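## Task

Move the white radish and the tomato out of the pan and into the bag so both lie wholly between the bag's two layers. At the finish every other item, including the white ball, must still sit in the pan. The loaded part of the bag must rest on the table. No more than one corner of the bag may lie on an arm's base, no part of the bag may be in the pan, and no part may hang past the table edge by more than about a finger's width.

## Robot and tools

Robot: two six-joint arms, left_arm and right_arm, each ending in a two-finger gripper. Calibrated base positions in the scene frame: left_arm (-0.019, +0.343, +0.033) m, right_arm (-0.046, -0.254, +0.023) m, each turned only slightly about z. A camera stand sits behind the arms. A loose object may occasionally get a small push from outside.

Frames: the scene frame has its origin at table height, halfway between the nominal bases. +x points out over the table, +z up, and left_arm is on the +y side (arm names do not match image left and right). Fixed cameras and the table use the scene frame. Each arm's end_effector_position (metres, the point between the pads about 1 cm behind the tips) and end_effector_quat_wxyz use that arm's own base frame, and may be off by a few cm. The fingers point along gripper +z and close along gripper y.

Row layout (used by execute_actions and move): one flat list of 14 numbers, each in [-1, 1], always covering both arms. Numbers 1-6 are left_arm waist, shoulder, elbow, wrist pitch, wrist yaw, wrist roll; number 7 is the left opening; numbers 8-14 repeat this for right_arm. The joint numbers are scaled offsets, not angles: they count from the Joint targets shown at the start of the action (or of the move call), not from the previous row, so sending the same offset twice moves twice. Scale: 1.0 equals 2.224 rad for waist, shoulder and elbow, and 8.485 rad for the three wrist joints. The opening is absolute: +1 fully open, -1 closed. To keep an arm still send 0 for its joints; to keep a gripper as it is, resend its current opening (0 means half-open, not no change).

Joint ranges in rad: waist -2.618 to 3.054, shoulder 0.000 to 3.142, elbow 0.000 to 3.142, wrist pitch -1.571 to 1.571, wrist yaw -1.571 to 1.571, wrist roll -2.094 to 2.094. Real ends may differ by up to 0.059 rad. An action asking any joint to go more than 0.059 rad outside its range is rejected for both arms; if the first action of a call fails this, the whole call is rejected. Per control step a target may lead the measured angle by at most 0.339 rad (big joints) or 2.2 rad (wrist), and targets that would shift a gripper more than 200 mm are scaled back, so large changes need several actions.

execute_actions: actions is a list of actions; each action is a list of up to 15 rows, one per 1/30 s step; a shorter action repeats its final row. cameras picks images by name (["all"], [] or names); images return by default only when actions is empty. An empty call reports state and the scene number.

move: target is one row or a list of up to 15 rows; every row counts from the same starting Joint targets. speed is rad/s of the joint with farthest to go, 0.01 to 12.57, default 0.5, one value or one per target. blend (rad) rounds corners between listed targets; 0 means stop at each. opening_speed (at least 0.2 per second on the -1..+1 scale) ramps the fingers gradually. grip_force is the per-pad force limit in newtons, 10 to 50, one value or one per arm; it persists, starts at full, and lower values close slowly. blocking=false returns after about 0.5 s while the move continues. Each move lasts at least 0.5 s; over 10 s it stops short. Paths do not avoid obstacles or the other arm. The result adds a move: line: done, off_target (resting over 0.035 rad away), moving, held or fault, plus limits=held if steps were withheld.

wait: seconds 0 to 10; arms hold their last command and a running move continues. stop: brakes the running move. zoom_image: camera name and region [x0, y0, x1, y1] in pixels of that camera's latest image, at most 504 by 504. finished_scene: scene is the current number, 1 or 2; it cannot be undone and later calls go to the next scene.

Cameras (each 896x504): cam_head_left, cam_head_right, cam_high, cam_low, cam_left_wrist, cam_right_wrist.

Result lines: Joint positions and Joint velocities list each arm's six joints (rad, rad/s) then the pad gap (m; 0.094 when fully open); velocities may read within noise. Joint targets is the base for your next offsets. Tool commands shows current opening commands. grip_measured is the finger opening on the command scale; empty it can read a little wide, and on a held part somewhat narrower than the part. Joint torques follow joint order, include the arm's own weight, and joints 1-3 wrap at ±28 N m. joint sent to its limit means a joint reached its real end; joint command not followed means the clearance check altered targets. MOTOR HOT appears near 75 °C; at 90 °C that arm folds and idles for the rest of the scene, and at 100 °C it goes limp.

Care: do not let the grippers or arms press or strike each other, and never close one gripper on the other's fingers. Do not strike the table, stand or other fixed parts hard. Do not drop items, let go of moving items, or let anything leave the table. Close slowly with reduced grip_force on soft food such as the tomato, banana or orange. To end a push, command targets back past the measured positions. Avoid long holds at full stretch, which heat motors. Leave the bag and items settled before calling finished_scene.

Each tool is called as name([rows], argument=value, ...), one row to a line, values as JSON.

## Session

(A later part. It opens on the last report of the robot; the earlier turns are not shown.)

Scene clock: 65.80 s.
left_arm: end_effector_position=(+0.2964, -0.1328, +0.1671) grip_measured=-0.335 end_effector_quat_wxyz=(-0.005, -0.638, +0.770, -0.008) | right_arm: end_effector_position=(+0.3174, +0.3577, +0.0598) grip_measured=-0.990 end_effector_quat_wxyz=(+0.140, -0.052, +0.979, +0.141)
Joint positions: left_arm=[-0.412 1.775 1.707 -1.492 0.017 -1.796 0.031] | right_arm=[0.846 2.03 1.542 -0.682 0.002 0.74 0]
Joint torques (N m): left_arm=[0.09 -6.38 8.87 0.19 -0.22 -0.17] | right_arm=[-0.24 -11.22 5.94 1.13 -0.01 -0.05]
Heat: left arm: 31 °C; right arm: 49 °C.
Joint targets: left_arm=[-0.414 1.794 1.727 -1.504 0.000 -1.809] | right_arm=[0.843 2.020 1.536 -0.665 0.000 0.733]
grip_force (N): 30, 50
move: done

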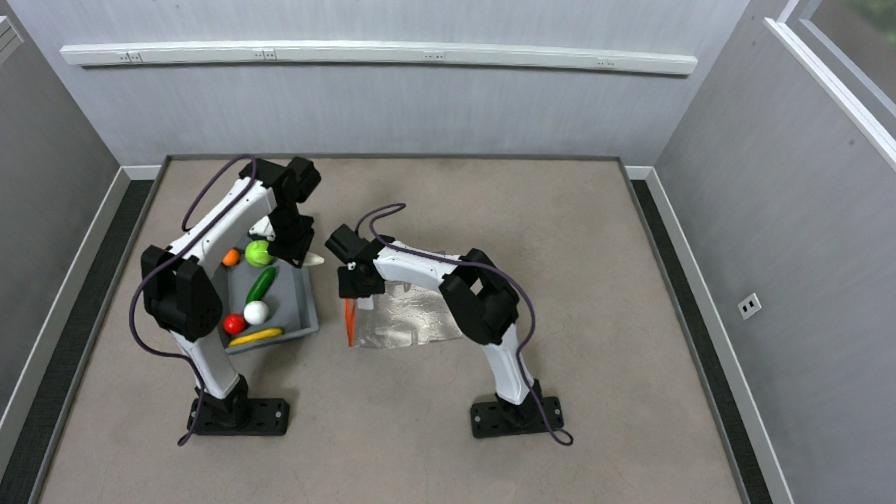

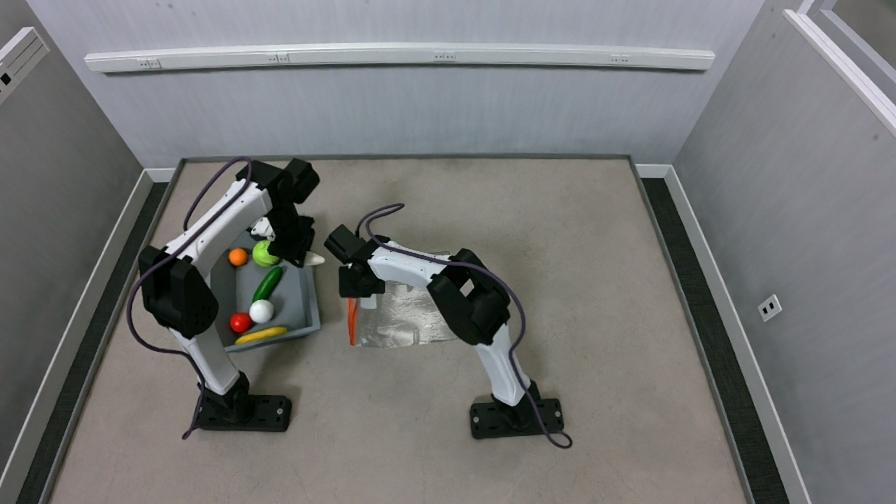

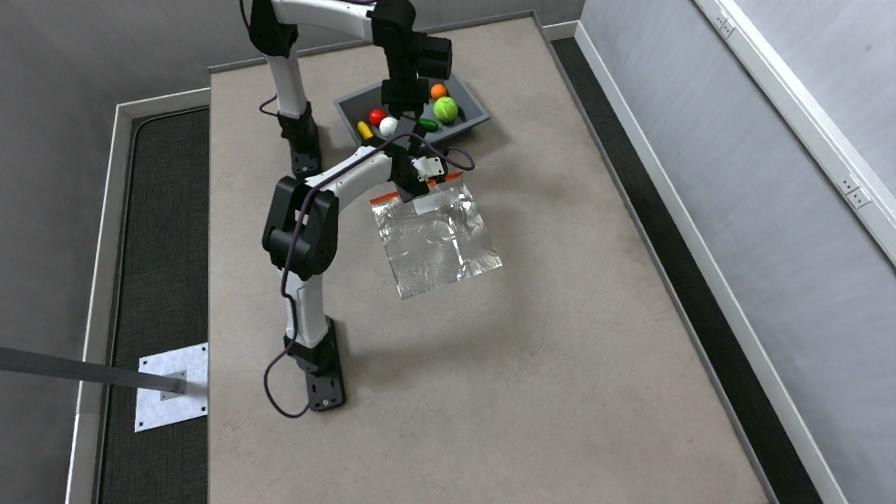

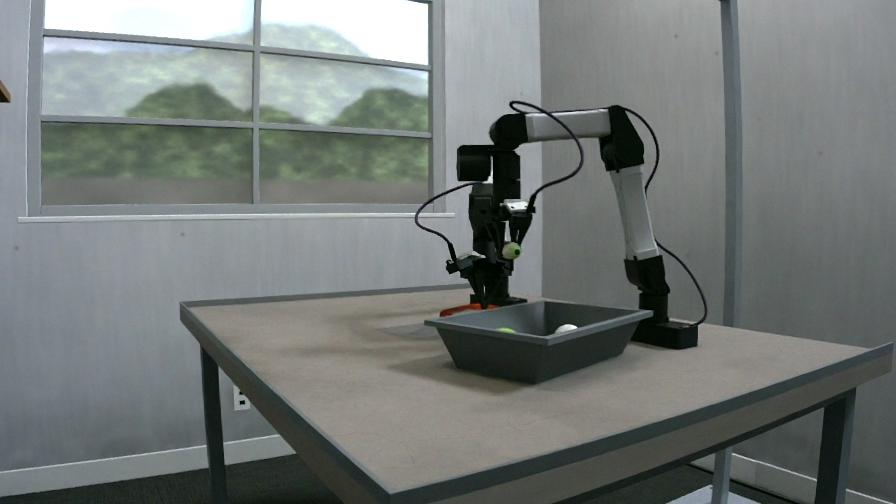

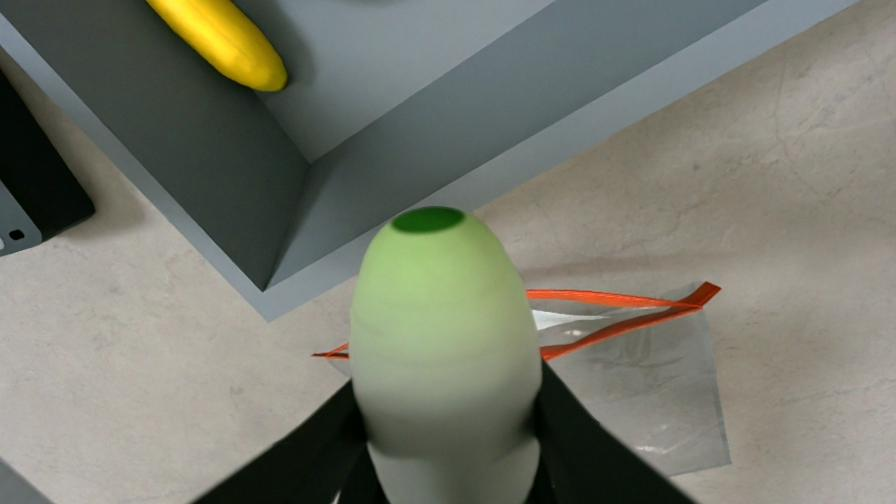

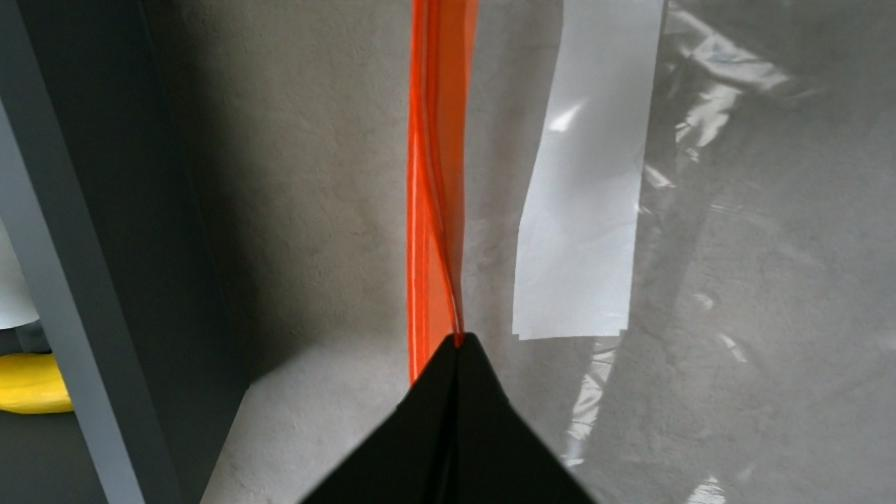

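zoom_image(camera="cam_head_left", region=[230, 200, 430, 360])

zoom_image(camera="cam_high", region=[330, 60, 530, 260])

zoom_image(camera="cam_low", region=[400, 180, 600, 340])

Scaled by 2.520 from the camera's 896x504 image, which has a finer 1280x720 frame.

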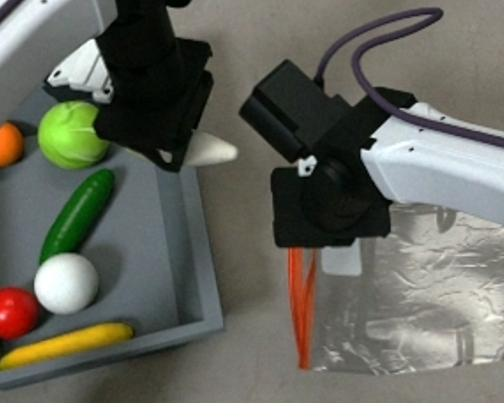

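Scaled by 2.520 from the camera's 896x504 image, which has a finer 1280x720 frame.

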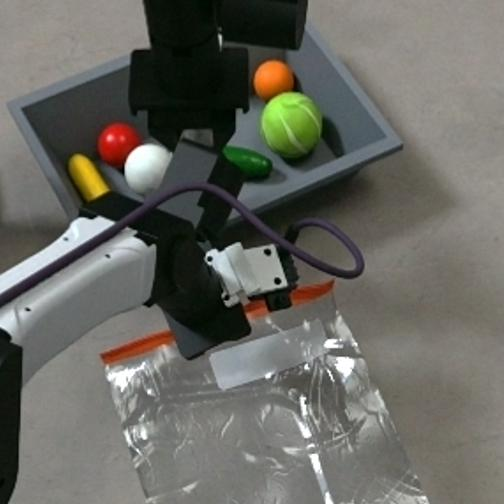

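Scaled by 2.520 from the camera's 896x504 image, which has a finer 1280x720 frame.

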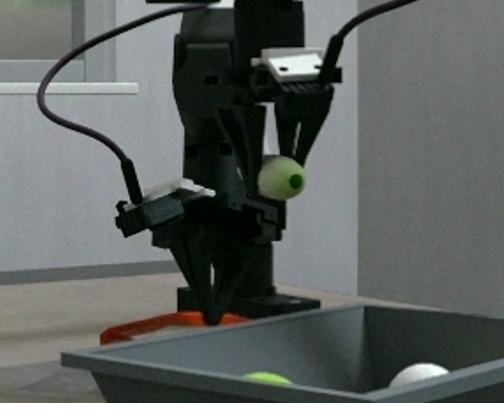

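move(target=[0,0,0,0,0,0,-0.6, -0.0351,-0.1147,-0.1272,0.0212,0,-0.0086,-1], speed=0.2, cameras=["cam_left_wrist","cam_high","cam_head_left","cam_low","cam_right_wrist"])

Scene clock: 70.33 s.
left_arm: end_effector_position=(+0.2964, -0.1327, +0.1671) grip_measured=-0.335 end_effector_quat_wxyz=(-0.005, -0.638, +0.770, -0.008) | right_arm: end_effector_position=(+0.3194, +0.3093, +0.0766) grip_measured=-0.990 end_effector_quat_wxyz=(+0.192, -0.049, +0.966, +0.167)
Joint positions: left_arm=[-0.412 1.775 1.707 -1.492 0.016 -1.797 0.031] | right_arm=[0.77 1.81 1.258 -0.504 0.002 0.669 0]
Joint torques (N m): left_arm=[0.1 -6.37 8.81 0.2 -0.21 -0.15] | right_arm=[-0.5 -12.56 6.13 1.31 -0.01 -0.07]
Heat: left arm: 31 °C; right arm: 49 °C.
Joint targets: left_arm=[-0.414 1.794 1.727 -1.504 0.000 -1.809] | right_arm=[0.765 1.765 1.253 -0.486 0.000 0.660]
grip_force (N): 30, 50
move: off_target (right_arm); right_arm: the shoulder is farthest, 0.045 rad from its target
Images, in order (width x height): cam_head_left 896x504, cam_high 896x504, cam_low 896x504, cam_left_wrist 896x504, cam_right_wrist 896x504.

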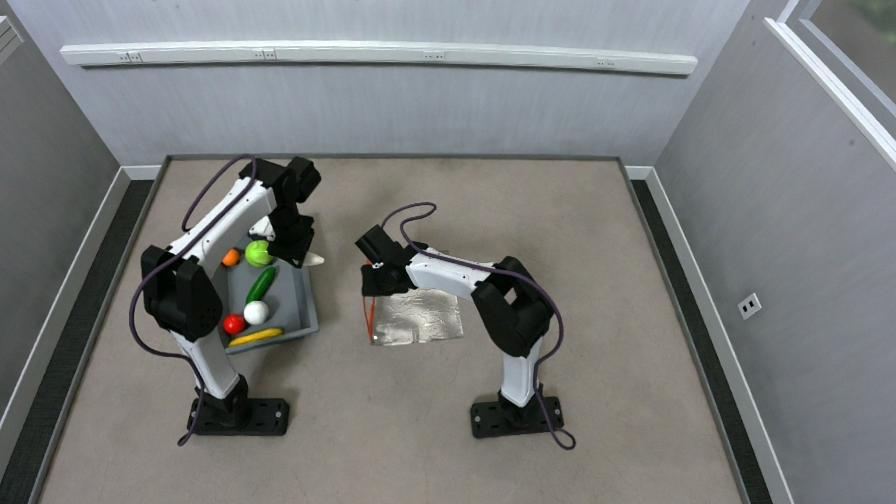

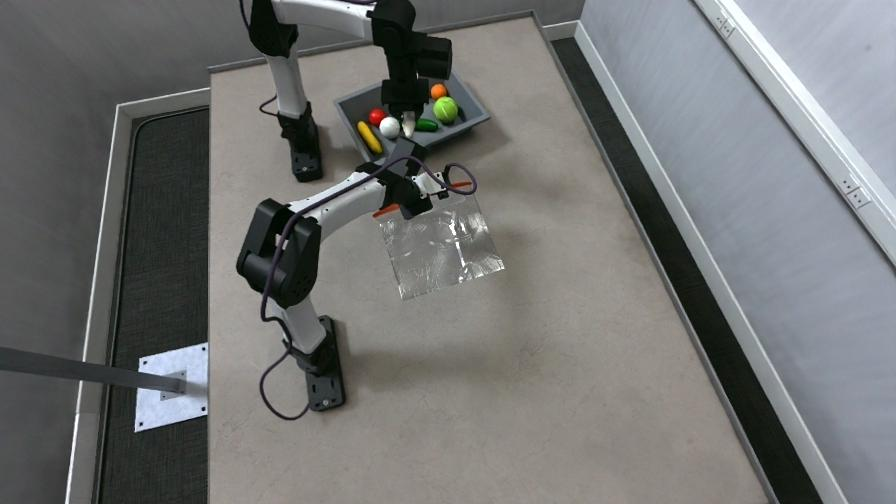

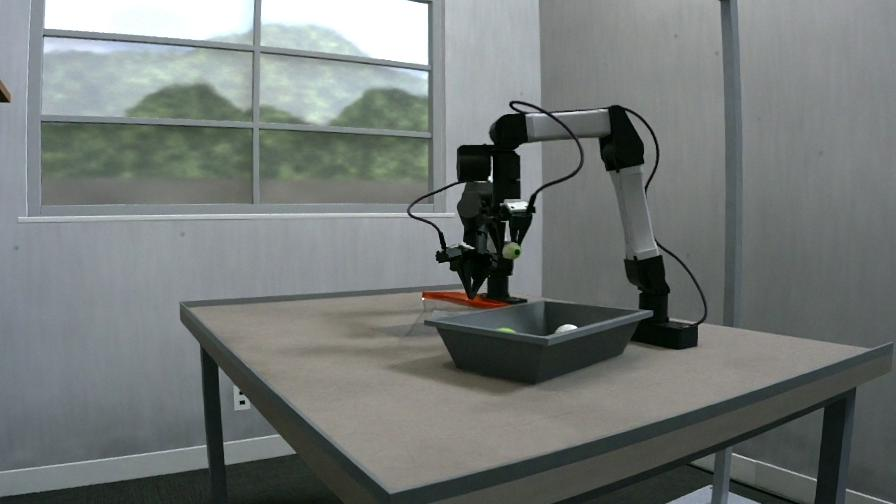

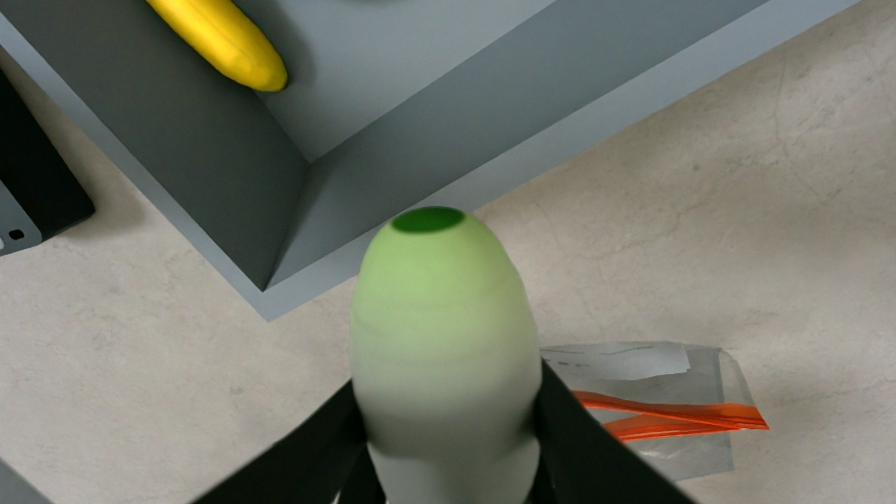

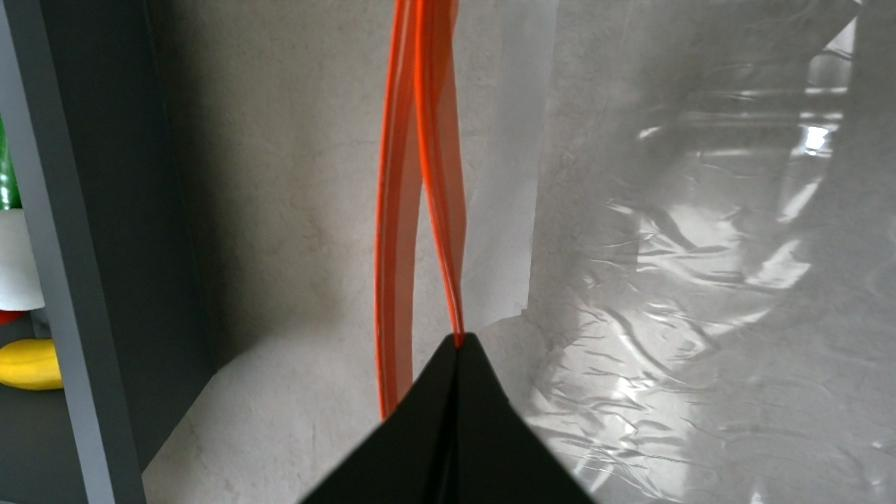

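move(target=[0,0,0,0,0,0,-0.6, 0.0351,0.1259,0.1425,-0.024,0,0.0086,-1], speed=0.25, cameras=["cam_left_wrist","cam_low","cam_right_wrist"])

zoom_image(camera="cam_low", region=[360, 210, 560, 350])

Scene clock: 74.33 s.
left_arm: end_effector_position=(+0.2964, -0.1327, +0.1671) grip_measured=-0.335 end_effector_quat_wxyz=(-0.005, -0.638, +0.770, -0.008) | right_arm: end_effector_position=(+0.3187, +0.3535, +0.0582) grip_measured=-0.990 end_effector_quat_wxyz=(+0.139, -0.054, +0.979, +0.136)
Joint positions: left_arm=[-0.412 1.775 1.707 -1.492 0.016 -1.797 0.031] | right_arm=[0.838 2.03 1.539 -0.688 0.002 0.726 0]
Joint torques (N m): left_arm=[0.12 -6.35 8.81 0.19 -0.22 -0.15] | right_arm=[0.47 -9.01 9.48 0.94 -0.01 0.13]
Heat: left arm: 31 °C; right arm: 49 °C.
Joint targets: left_arm=[-0.414 1.794 1.727 -1.504 0.000 -1.809] | right_arm=[0.843 2.045 1.570 -0.689 0.000 0.733]
grip_force (N): 30, 50
move: done
Images, in order (width x height): cam_low 896x504, cam_left_wrist 896x504, cam_right_wrist 896x504.

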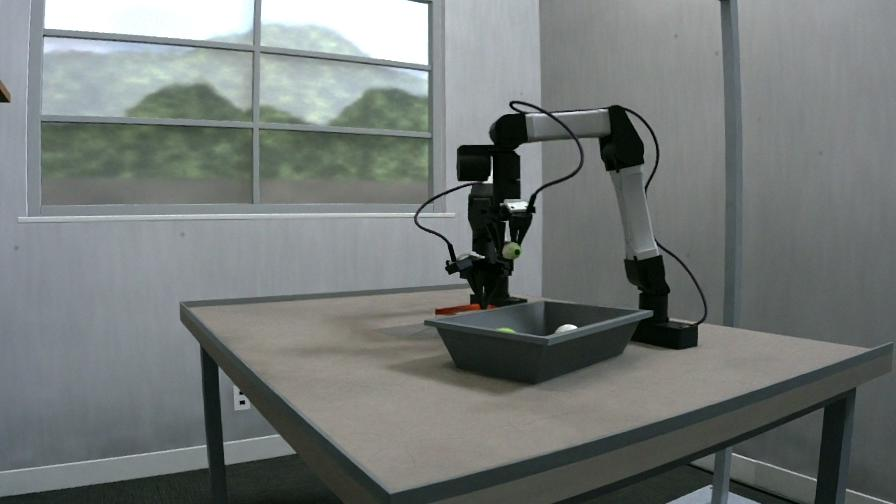

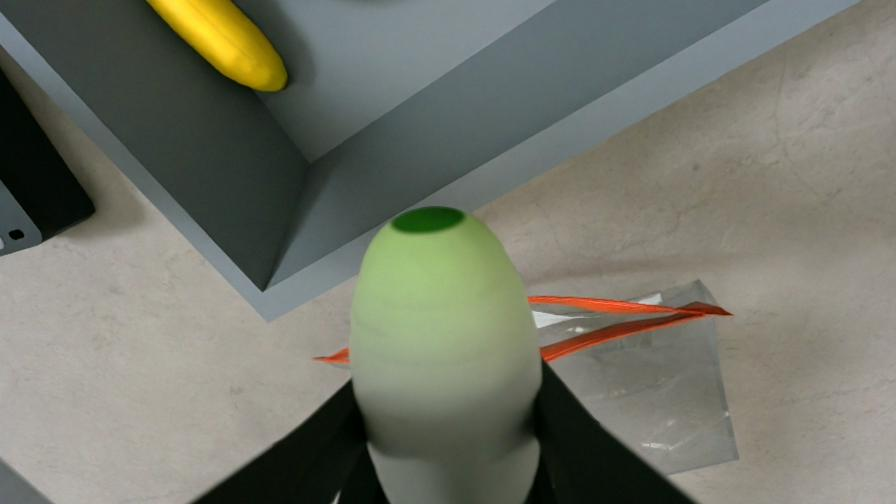

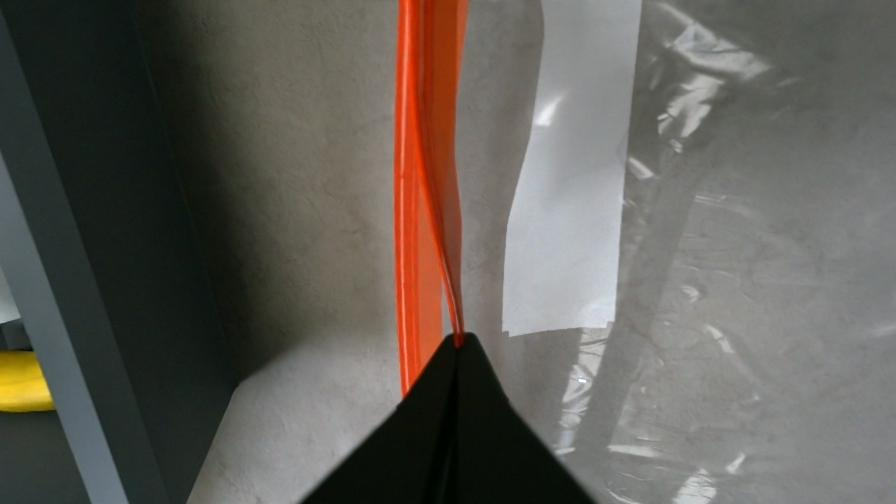

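Scaled by 2.520 from the camera's 896x504 image, which has a finer 1280x720 frame.

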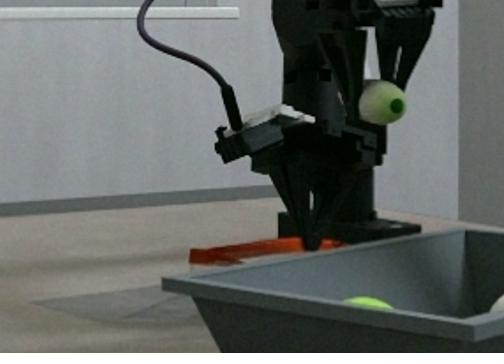

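move([
  [0,0,0,0,0,0,-0.6, 0.013,0.0724,0.054,0.0046,0,0.0039,-1],
  [0,0,0,0,0,0,-0.6, 0.0009,0.0067,0.054,-0.0093,0,0.0008,-1],
], speed=0.2, cameras=["cam_left_wrist","cam_low","cam_right_wrist"])

zoom_image(camera="cam_low", region=[360, 210, 560, 350])

Scene clock: 76.23 s.
left_arm: end_effector_position=(+0.2964, -0.1327, +0.1671) grip_measured=-0.335 end_effector_quat_wxyz=(-0.005, -0.638, +0.770, -0.008) | right_arm: end_effector_position=(+0.3262, +0.3798, +0.0294) grip_measured=-0.990 end_effector_quat_wxyz=(+0.128, -0.054, +0.982, +0.132)
Joint positions: left_arm=[-0.412 1.775 1.707 -1.492 0.016 -1.797 0.031] | right_arm=[0.862 2.171 1.647 -0.678 0.002 0.752 0]
Joint torques (N m): left_arm=[0.12 -6.38 8.8 0.19 -0.21 -0.15] | right_arm=[-0.09 -11.45 6.38 0.94 0.01 0.03]
Heat: left arm: 31 °C; right arm: 49 °C.
Joint targets: left_arm=[-0.414 1.794 1.727 -1.504 0.000 -1.809] | right_arm=[0.862 2.168 1.646 -0.675 0.002 0.752]
grip_force (N): 30, 50
move: held (right_arm; a check stopped the path); path passed 0 of 2 targets; limits=held; right_arm: the shoulder is farthest, 0.111 rad from its target
joint command not followed: on one or more control steps a check withheld the commanded joint targets of the right arm, and it was not sent them on those steps.
cause: the commanded joint targets, or the way to them, would bring a part of the robot too close to another arm (this arm's wrist (the part past the wrist pitch) and the left arm's fingers, along the way the arms are being sent, or toward where that arm still pushes).
Images, in order (width x height): cam_low 896x504, cam_left_wrist 896x504, cam_right_wrist 896x504.

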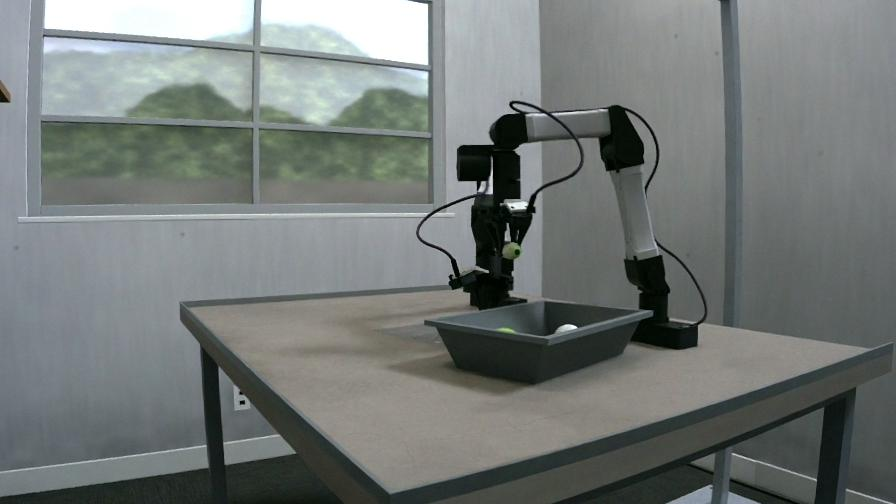

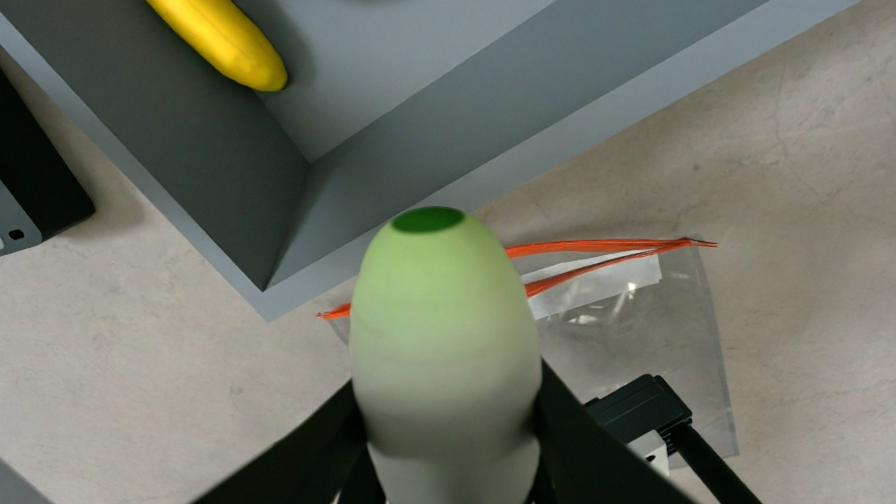

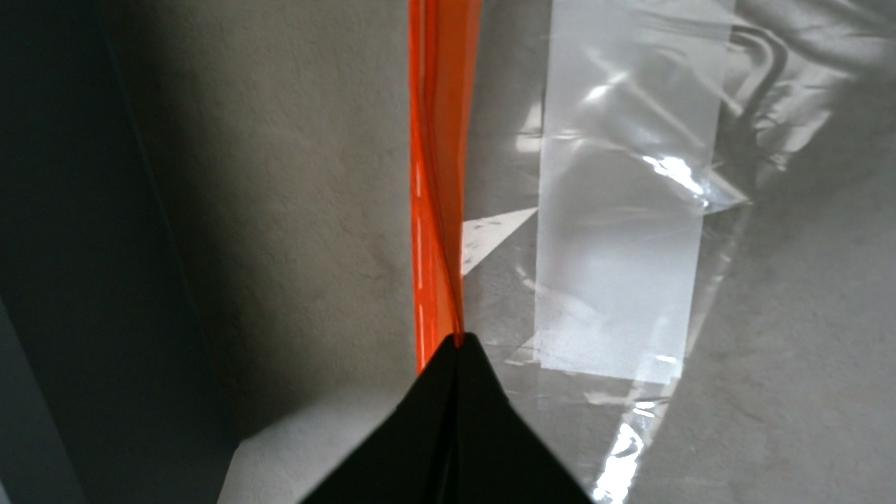

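Scaled by 2.520 from the camera's 896x504 image, which has a finer 1280x720 frame.

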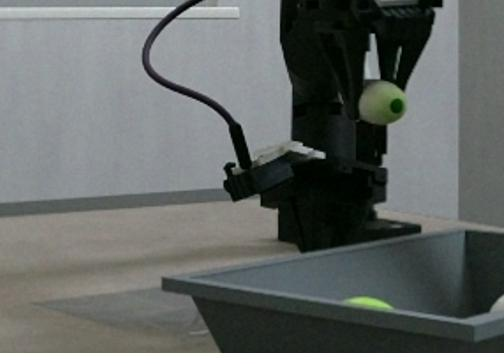

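move(target=[0.075,0,0,0,0,0.018,-0.6, -0.0076,-0.0486,0.0198,-0.011,0,-0.0014,-1], speed=0.2, cameras=["cam_left_wrist","cam_low","cam_right_wrist","cam_head_left"])

zoom_image(camera="cam_low", region=[360, 210, 560, 350])

Scene clock: 78.07 s.
left_arm: end_effector_position=(+0.3139, -0.0828, +0.1670) grip_measured=-0.335 end_effector_quat_wxyz=(-0.003, -0.652, +0.759, -0.008) | right_arm: end_effector_position=(+0.3232, +0.3676, +0.0560) grip_measured=-0.990 end_effector_quat_wxyz=(+0.125, -0.050, +0.983, +0.127)
Joint positions: left_arm=[-0.25 1.775 1.707 -1.492 0.014 -1.67 0.031] | right_arm=[0.85 2.111 1.665 -0.767 0.002 0.748 0]
Joint torques (N m): left_arm=[0.44 -6.37 8.83 0.21 -0.19 0.06] | right_arm=[-0.55 -15.36 8.96 0.9 0.01 -0.05]
Heat: left arm: 31 °C; right arm: 49 °C.
Joint targets: left_arm=[-0.247 1.794 1.727 -1.504 0.000 -1.656] | right_arm=[0.845 2.060 1.690 -0.768 0.002 0.740]
grip_force (N): 30, 50
move: off_target (right_arm); right_arm: the shoulder is farthest, 0.051 rad from its target
Images, in order (width x height): cam_head_left 896x504, cam_low 896x504, cam_left_wrist 896x504, cam_right_wrist 896x504.

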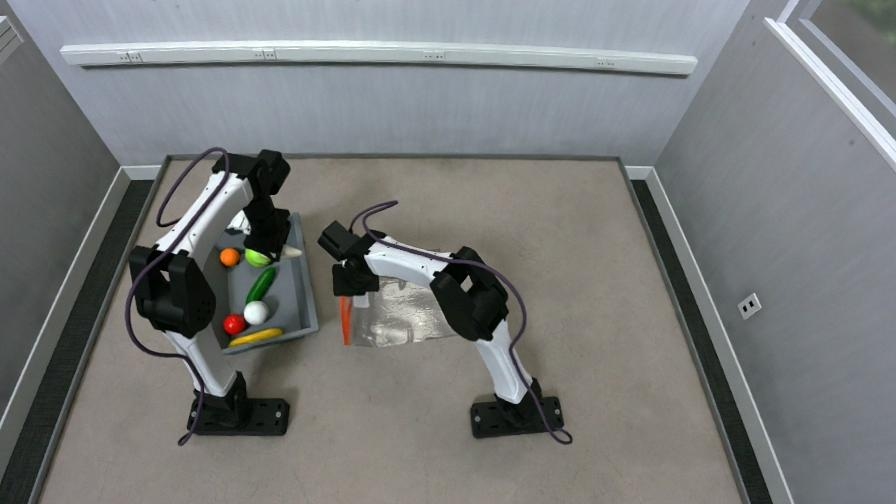

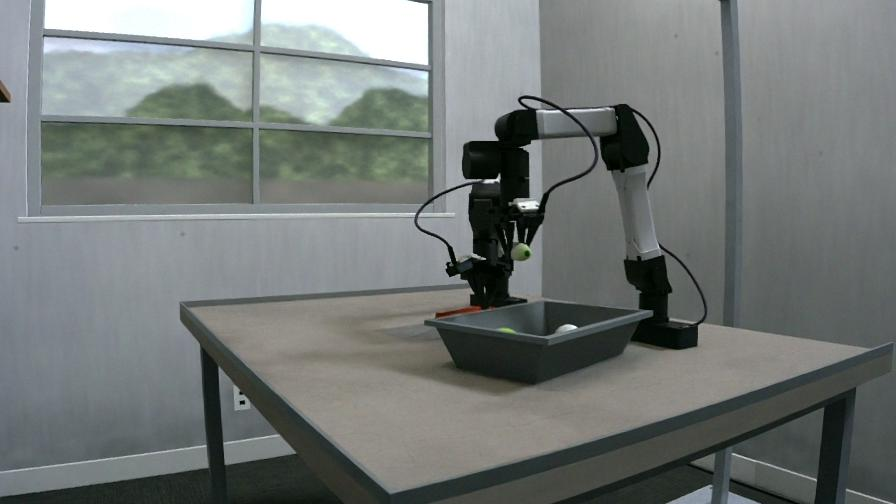

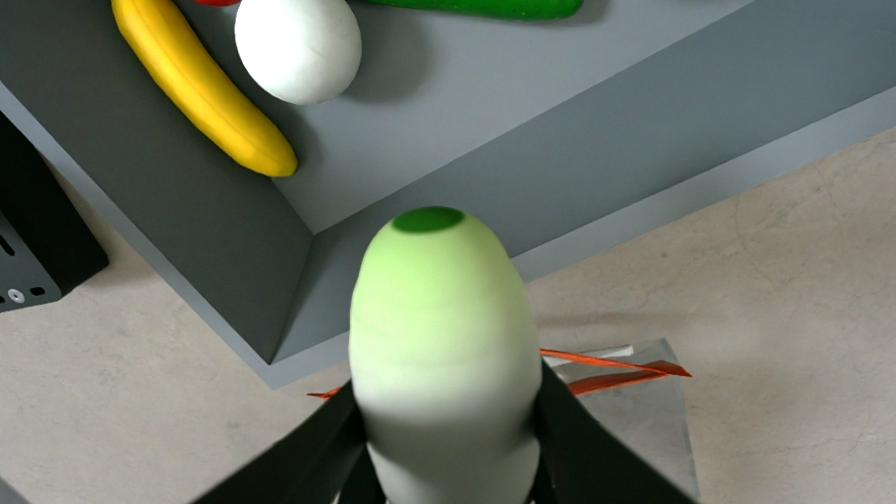

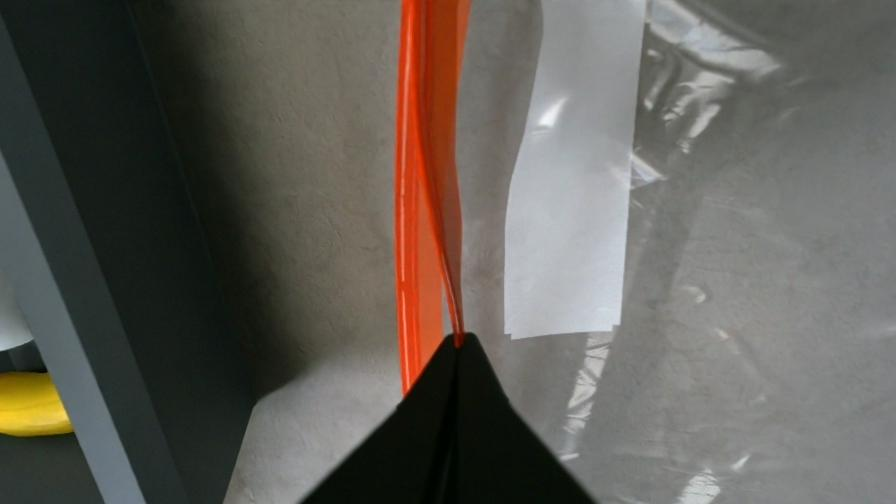

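Scaled by 2.520 from the camera's 896x504 image, which has a finer 1280x720 frame.

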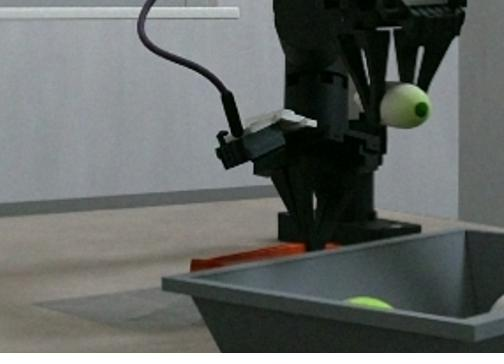

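move([
  [0.3431,-0.0625,-0.1736,0.0291,0.0542,0.2041,-0.6,0,0.012,0,0,0,0,-1],
  [0.3431,-0.0108,-0.3067,0.0759,0.0542,0.2041,-0.6,0,0.012,0,0,0,0,-1],
], speed=[0.8,0.4], cameras=["cam_left_wrist","cam_head_left"])

Scene clock: 85.07 s.
left_arm: end_effector_position=(+0.2929, +0.0745, +0.0338) grip_measured=-0.336 end_effector_quat_wxyz=(+0.062, -0.216, +0.949, -0.223) | right_arm: end_effector_position=(+0.3231, +0.3675, +0.0559) grip_measured=-0.990 end_effector_quat_wxyz=(+0.125, -0.050, +0.983, +0.127)
Joint positions: left_arm=[0.511 1.749 1.057 -0.887 0.466 0.065 0.031] | right_arm=[0.85 2.111 1.665 -0.768 0.002 0.748 0]
Joint torques (N m): left_arm=[0.62 -5.57 5.14 0.67 0.21 0.07] | right_arm=[-0.54 -13.04 8.95 0.88 0.02 -0.05]
Heat: left arm: 31 °C; right arm: 48 °C.
Joint targets: left_arm=[0.516 1.770 1.045 -0.860 0.460 0.075] | right_arm=[0.845 2.087 1.690 -0.769 0.002 0.740]
grip_force (N): 30, 50
move: done
Images, in order (width x height): cam_head_left 896x504, cam_left_wrist 896x504.

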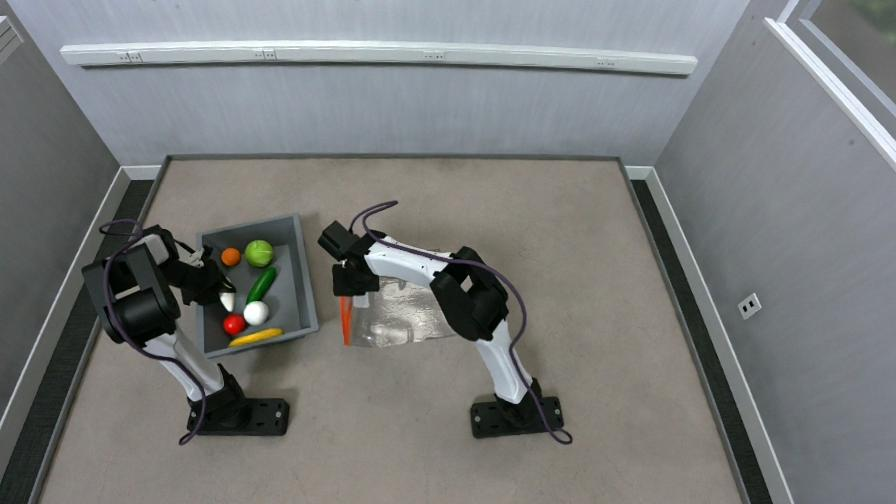

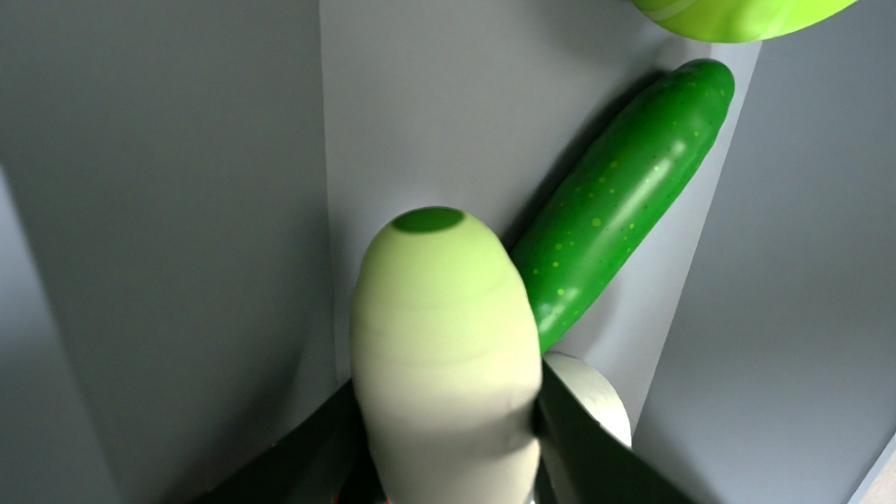

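move(target=[0.1151,0.0616,0.0922,-0.0065,0,0.0301,-0.6,0,0,0,0,0,0,-1], speed=0.12, cameras=["cam_left_wrist","cam_head_left"])

Scene clock: 87.97 s.
left_arm: end_effector_position=(+0.2956, +0.1721, +0.0340) grip_measured=-0.336 end_effector_quat_wxyz=(+0.121, -0.213, +0.948, -0.201) | right_arm: end_effector_position=(+0.3231, +0.3675, +0.0559) grip_measured=-0.990 end_effector_quat_wxyz=(+0.125, -0.050, +0.983, +0.127)
Joint positions: left_arm=[0.762 1.885 1.23 -0.915 0.474 0.319 0.031] | right_arm=[0.85 2.111 1.665 -0.768 0.002 0.748 0]
Joint torques (N m): left_arm=[0.98 -6.79 8.38 0.4 0.17 0.08] | right_arm=[-0.54 -13.04 8.95 0.88 0.01 -0.06]
Heat: left arm: 31 °C; right arm: 48 °C.
Joint targets: left_arm=[0.772 1.907 1.250 -0.915 0.460 0.331] | right_arm=[0.845 2.087 1.690 -0.769 0.002 0.740]
grip_force (N): 30, 50
move: done
Images, in order (width x height): cam_head_left 896x504, cam_left_wrist 896x504.

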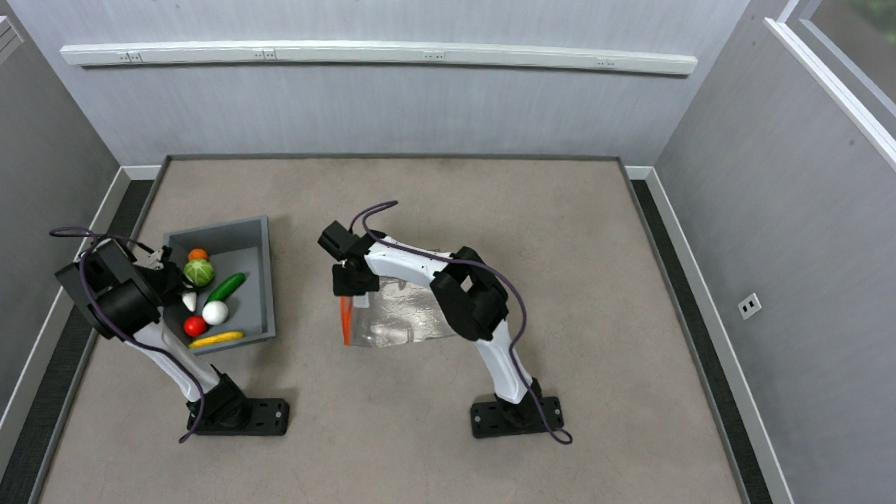

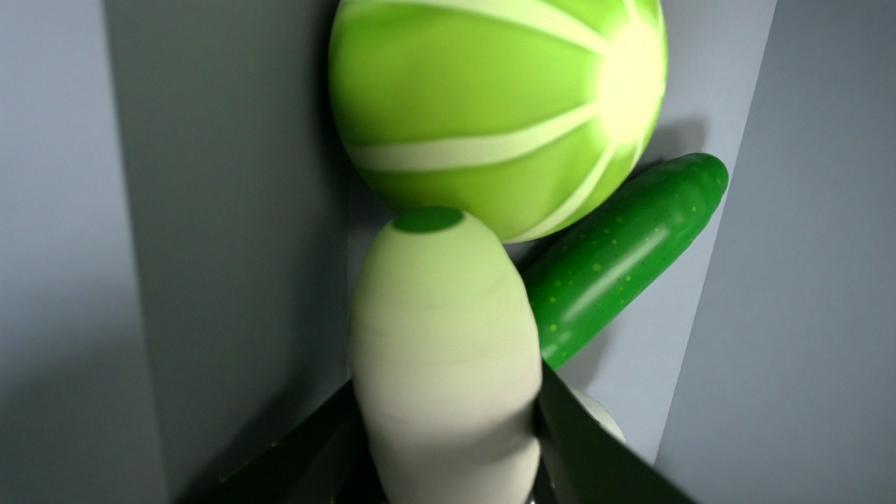

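move([
  [-0.0773,-0.0841,0.0585,-0.0359,0,-0.0154,-0.6,-0.0013,-0.1277,-0.2765,0.0906,0,-0.0005,-1],
  [-0.4802,-0.1637,-0.0112,-0.0246,-0.0273,-0.253,-0.6,-0.0013,-0.1277,-0.2765,0.0906,0,-0.0005,-1],
], speed=[0.4,0.8], cameras=["all"])

zoom_image(camera="cam_low", region=[360, 210, 560, 350])

Scene clock: 95.67 s.
left_arm: end_effector_position=(+0.2716, -0.1258, +0.1141) grip_measured=-0.336 end_effector_quat_wxyz=(+0.078, +0.675, -0.726, +0.108) | right_arm: end_effector_position=(+0.3199, +0.3639, +0.0624) grip_measured=-0.990 end_effector_quat_wxyz=(+0.266, -0.049, +0.924, +0.271)
Joint positions: left_arm=[-0.292 1.565 1.238 -1.134 0.245 -1.803 0.031] | right_arm=[0.85 1.851 1.079 -0.021 0.002 0.744 0]
Joint torques (N m): left_arm=[-0.08 -7.9 5.93 0.68 -0.07 -0.16] | right_arm=[-0.81 -13.09 6.08 1.7 0 -0.08]
Heat: left arm: 31 °C; right arm: 49 °C.
Joint targets: left_arm=[-0.296 1.543 1.226 -1.124 0.228 -1.816] | right_arm=[0.842 1.803 1.075 0.000 0.002 0.736]
grip_force (N): 30, 50
move: off_target (right_arm); right_arm: the shoulder is farthest, 0.049 rad from its target

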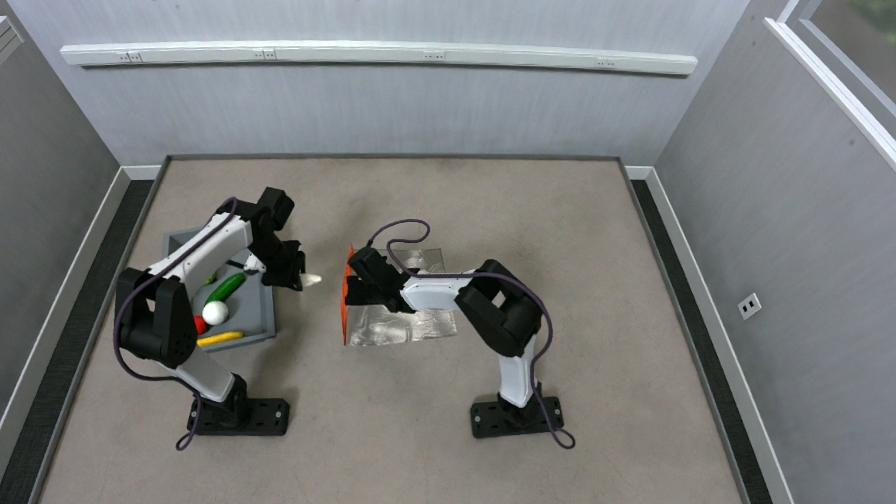

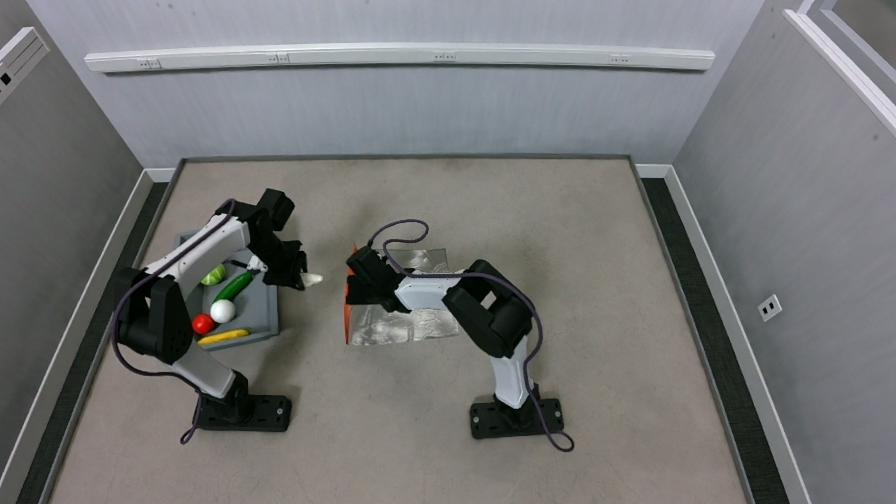

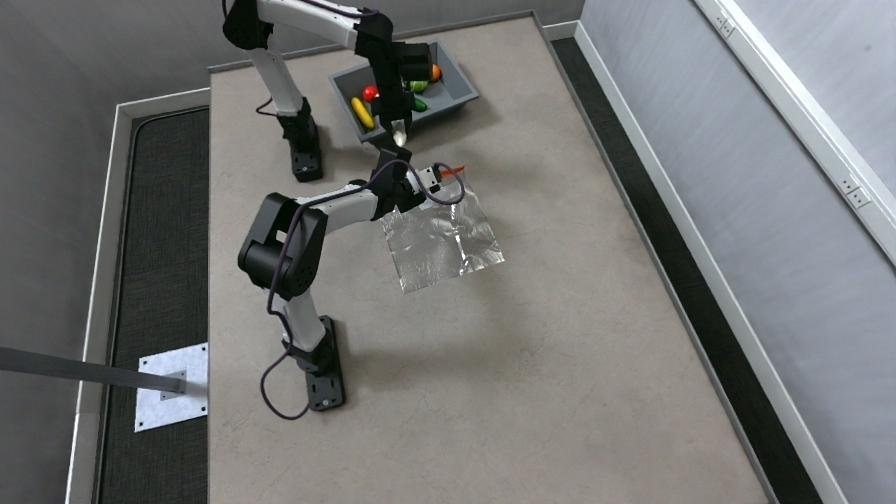

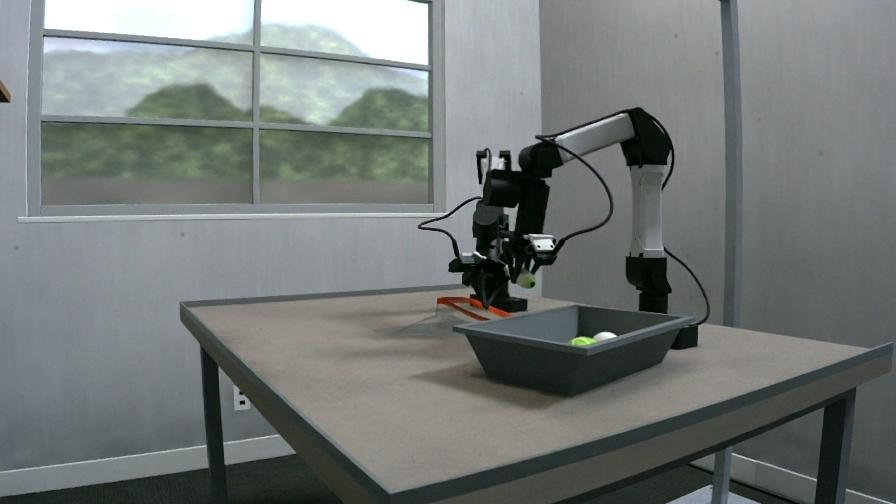

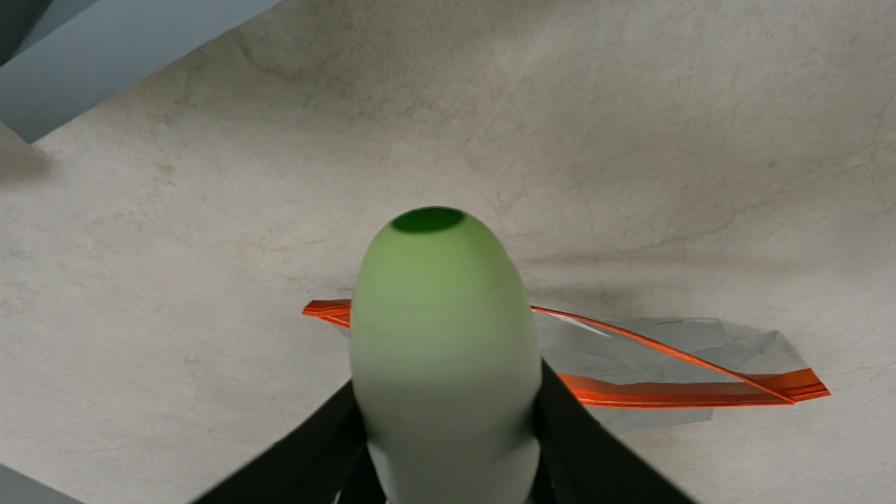

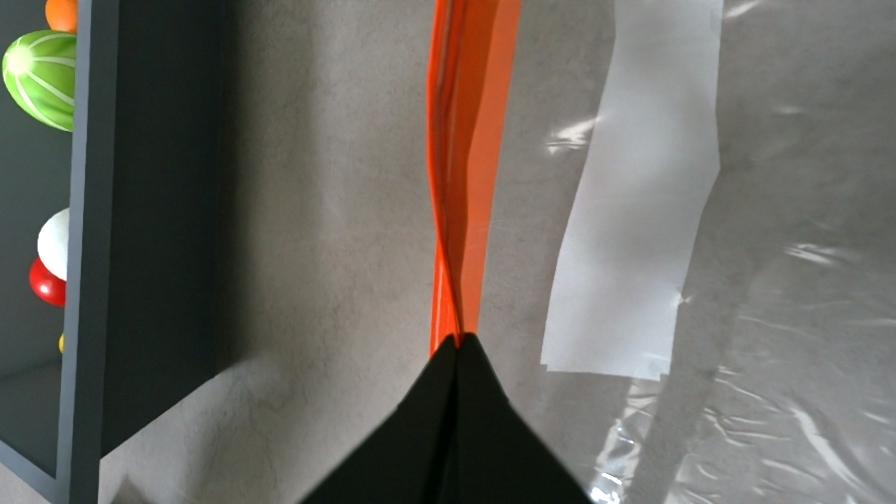

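Scaled by 2.520 from the camera's 896x504 image, which has a finer 1280x720 frame.

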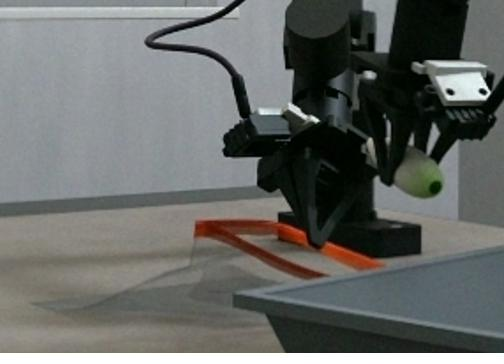

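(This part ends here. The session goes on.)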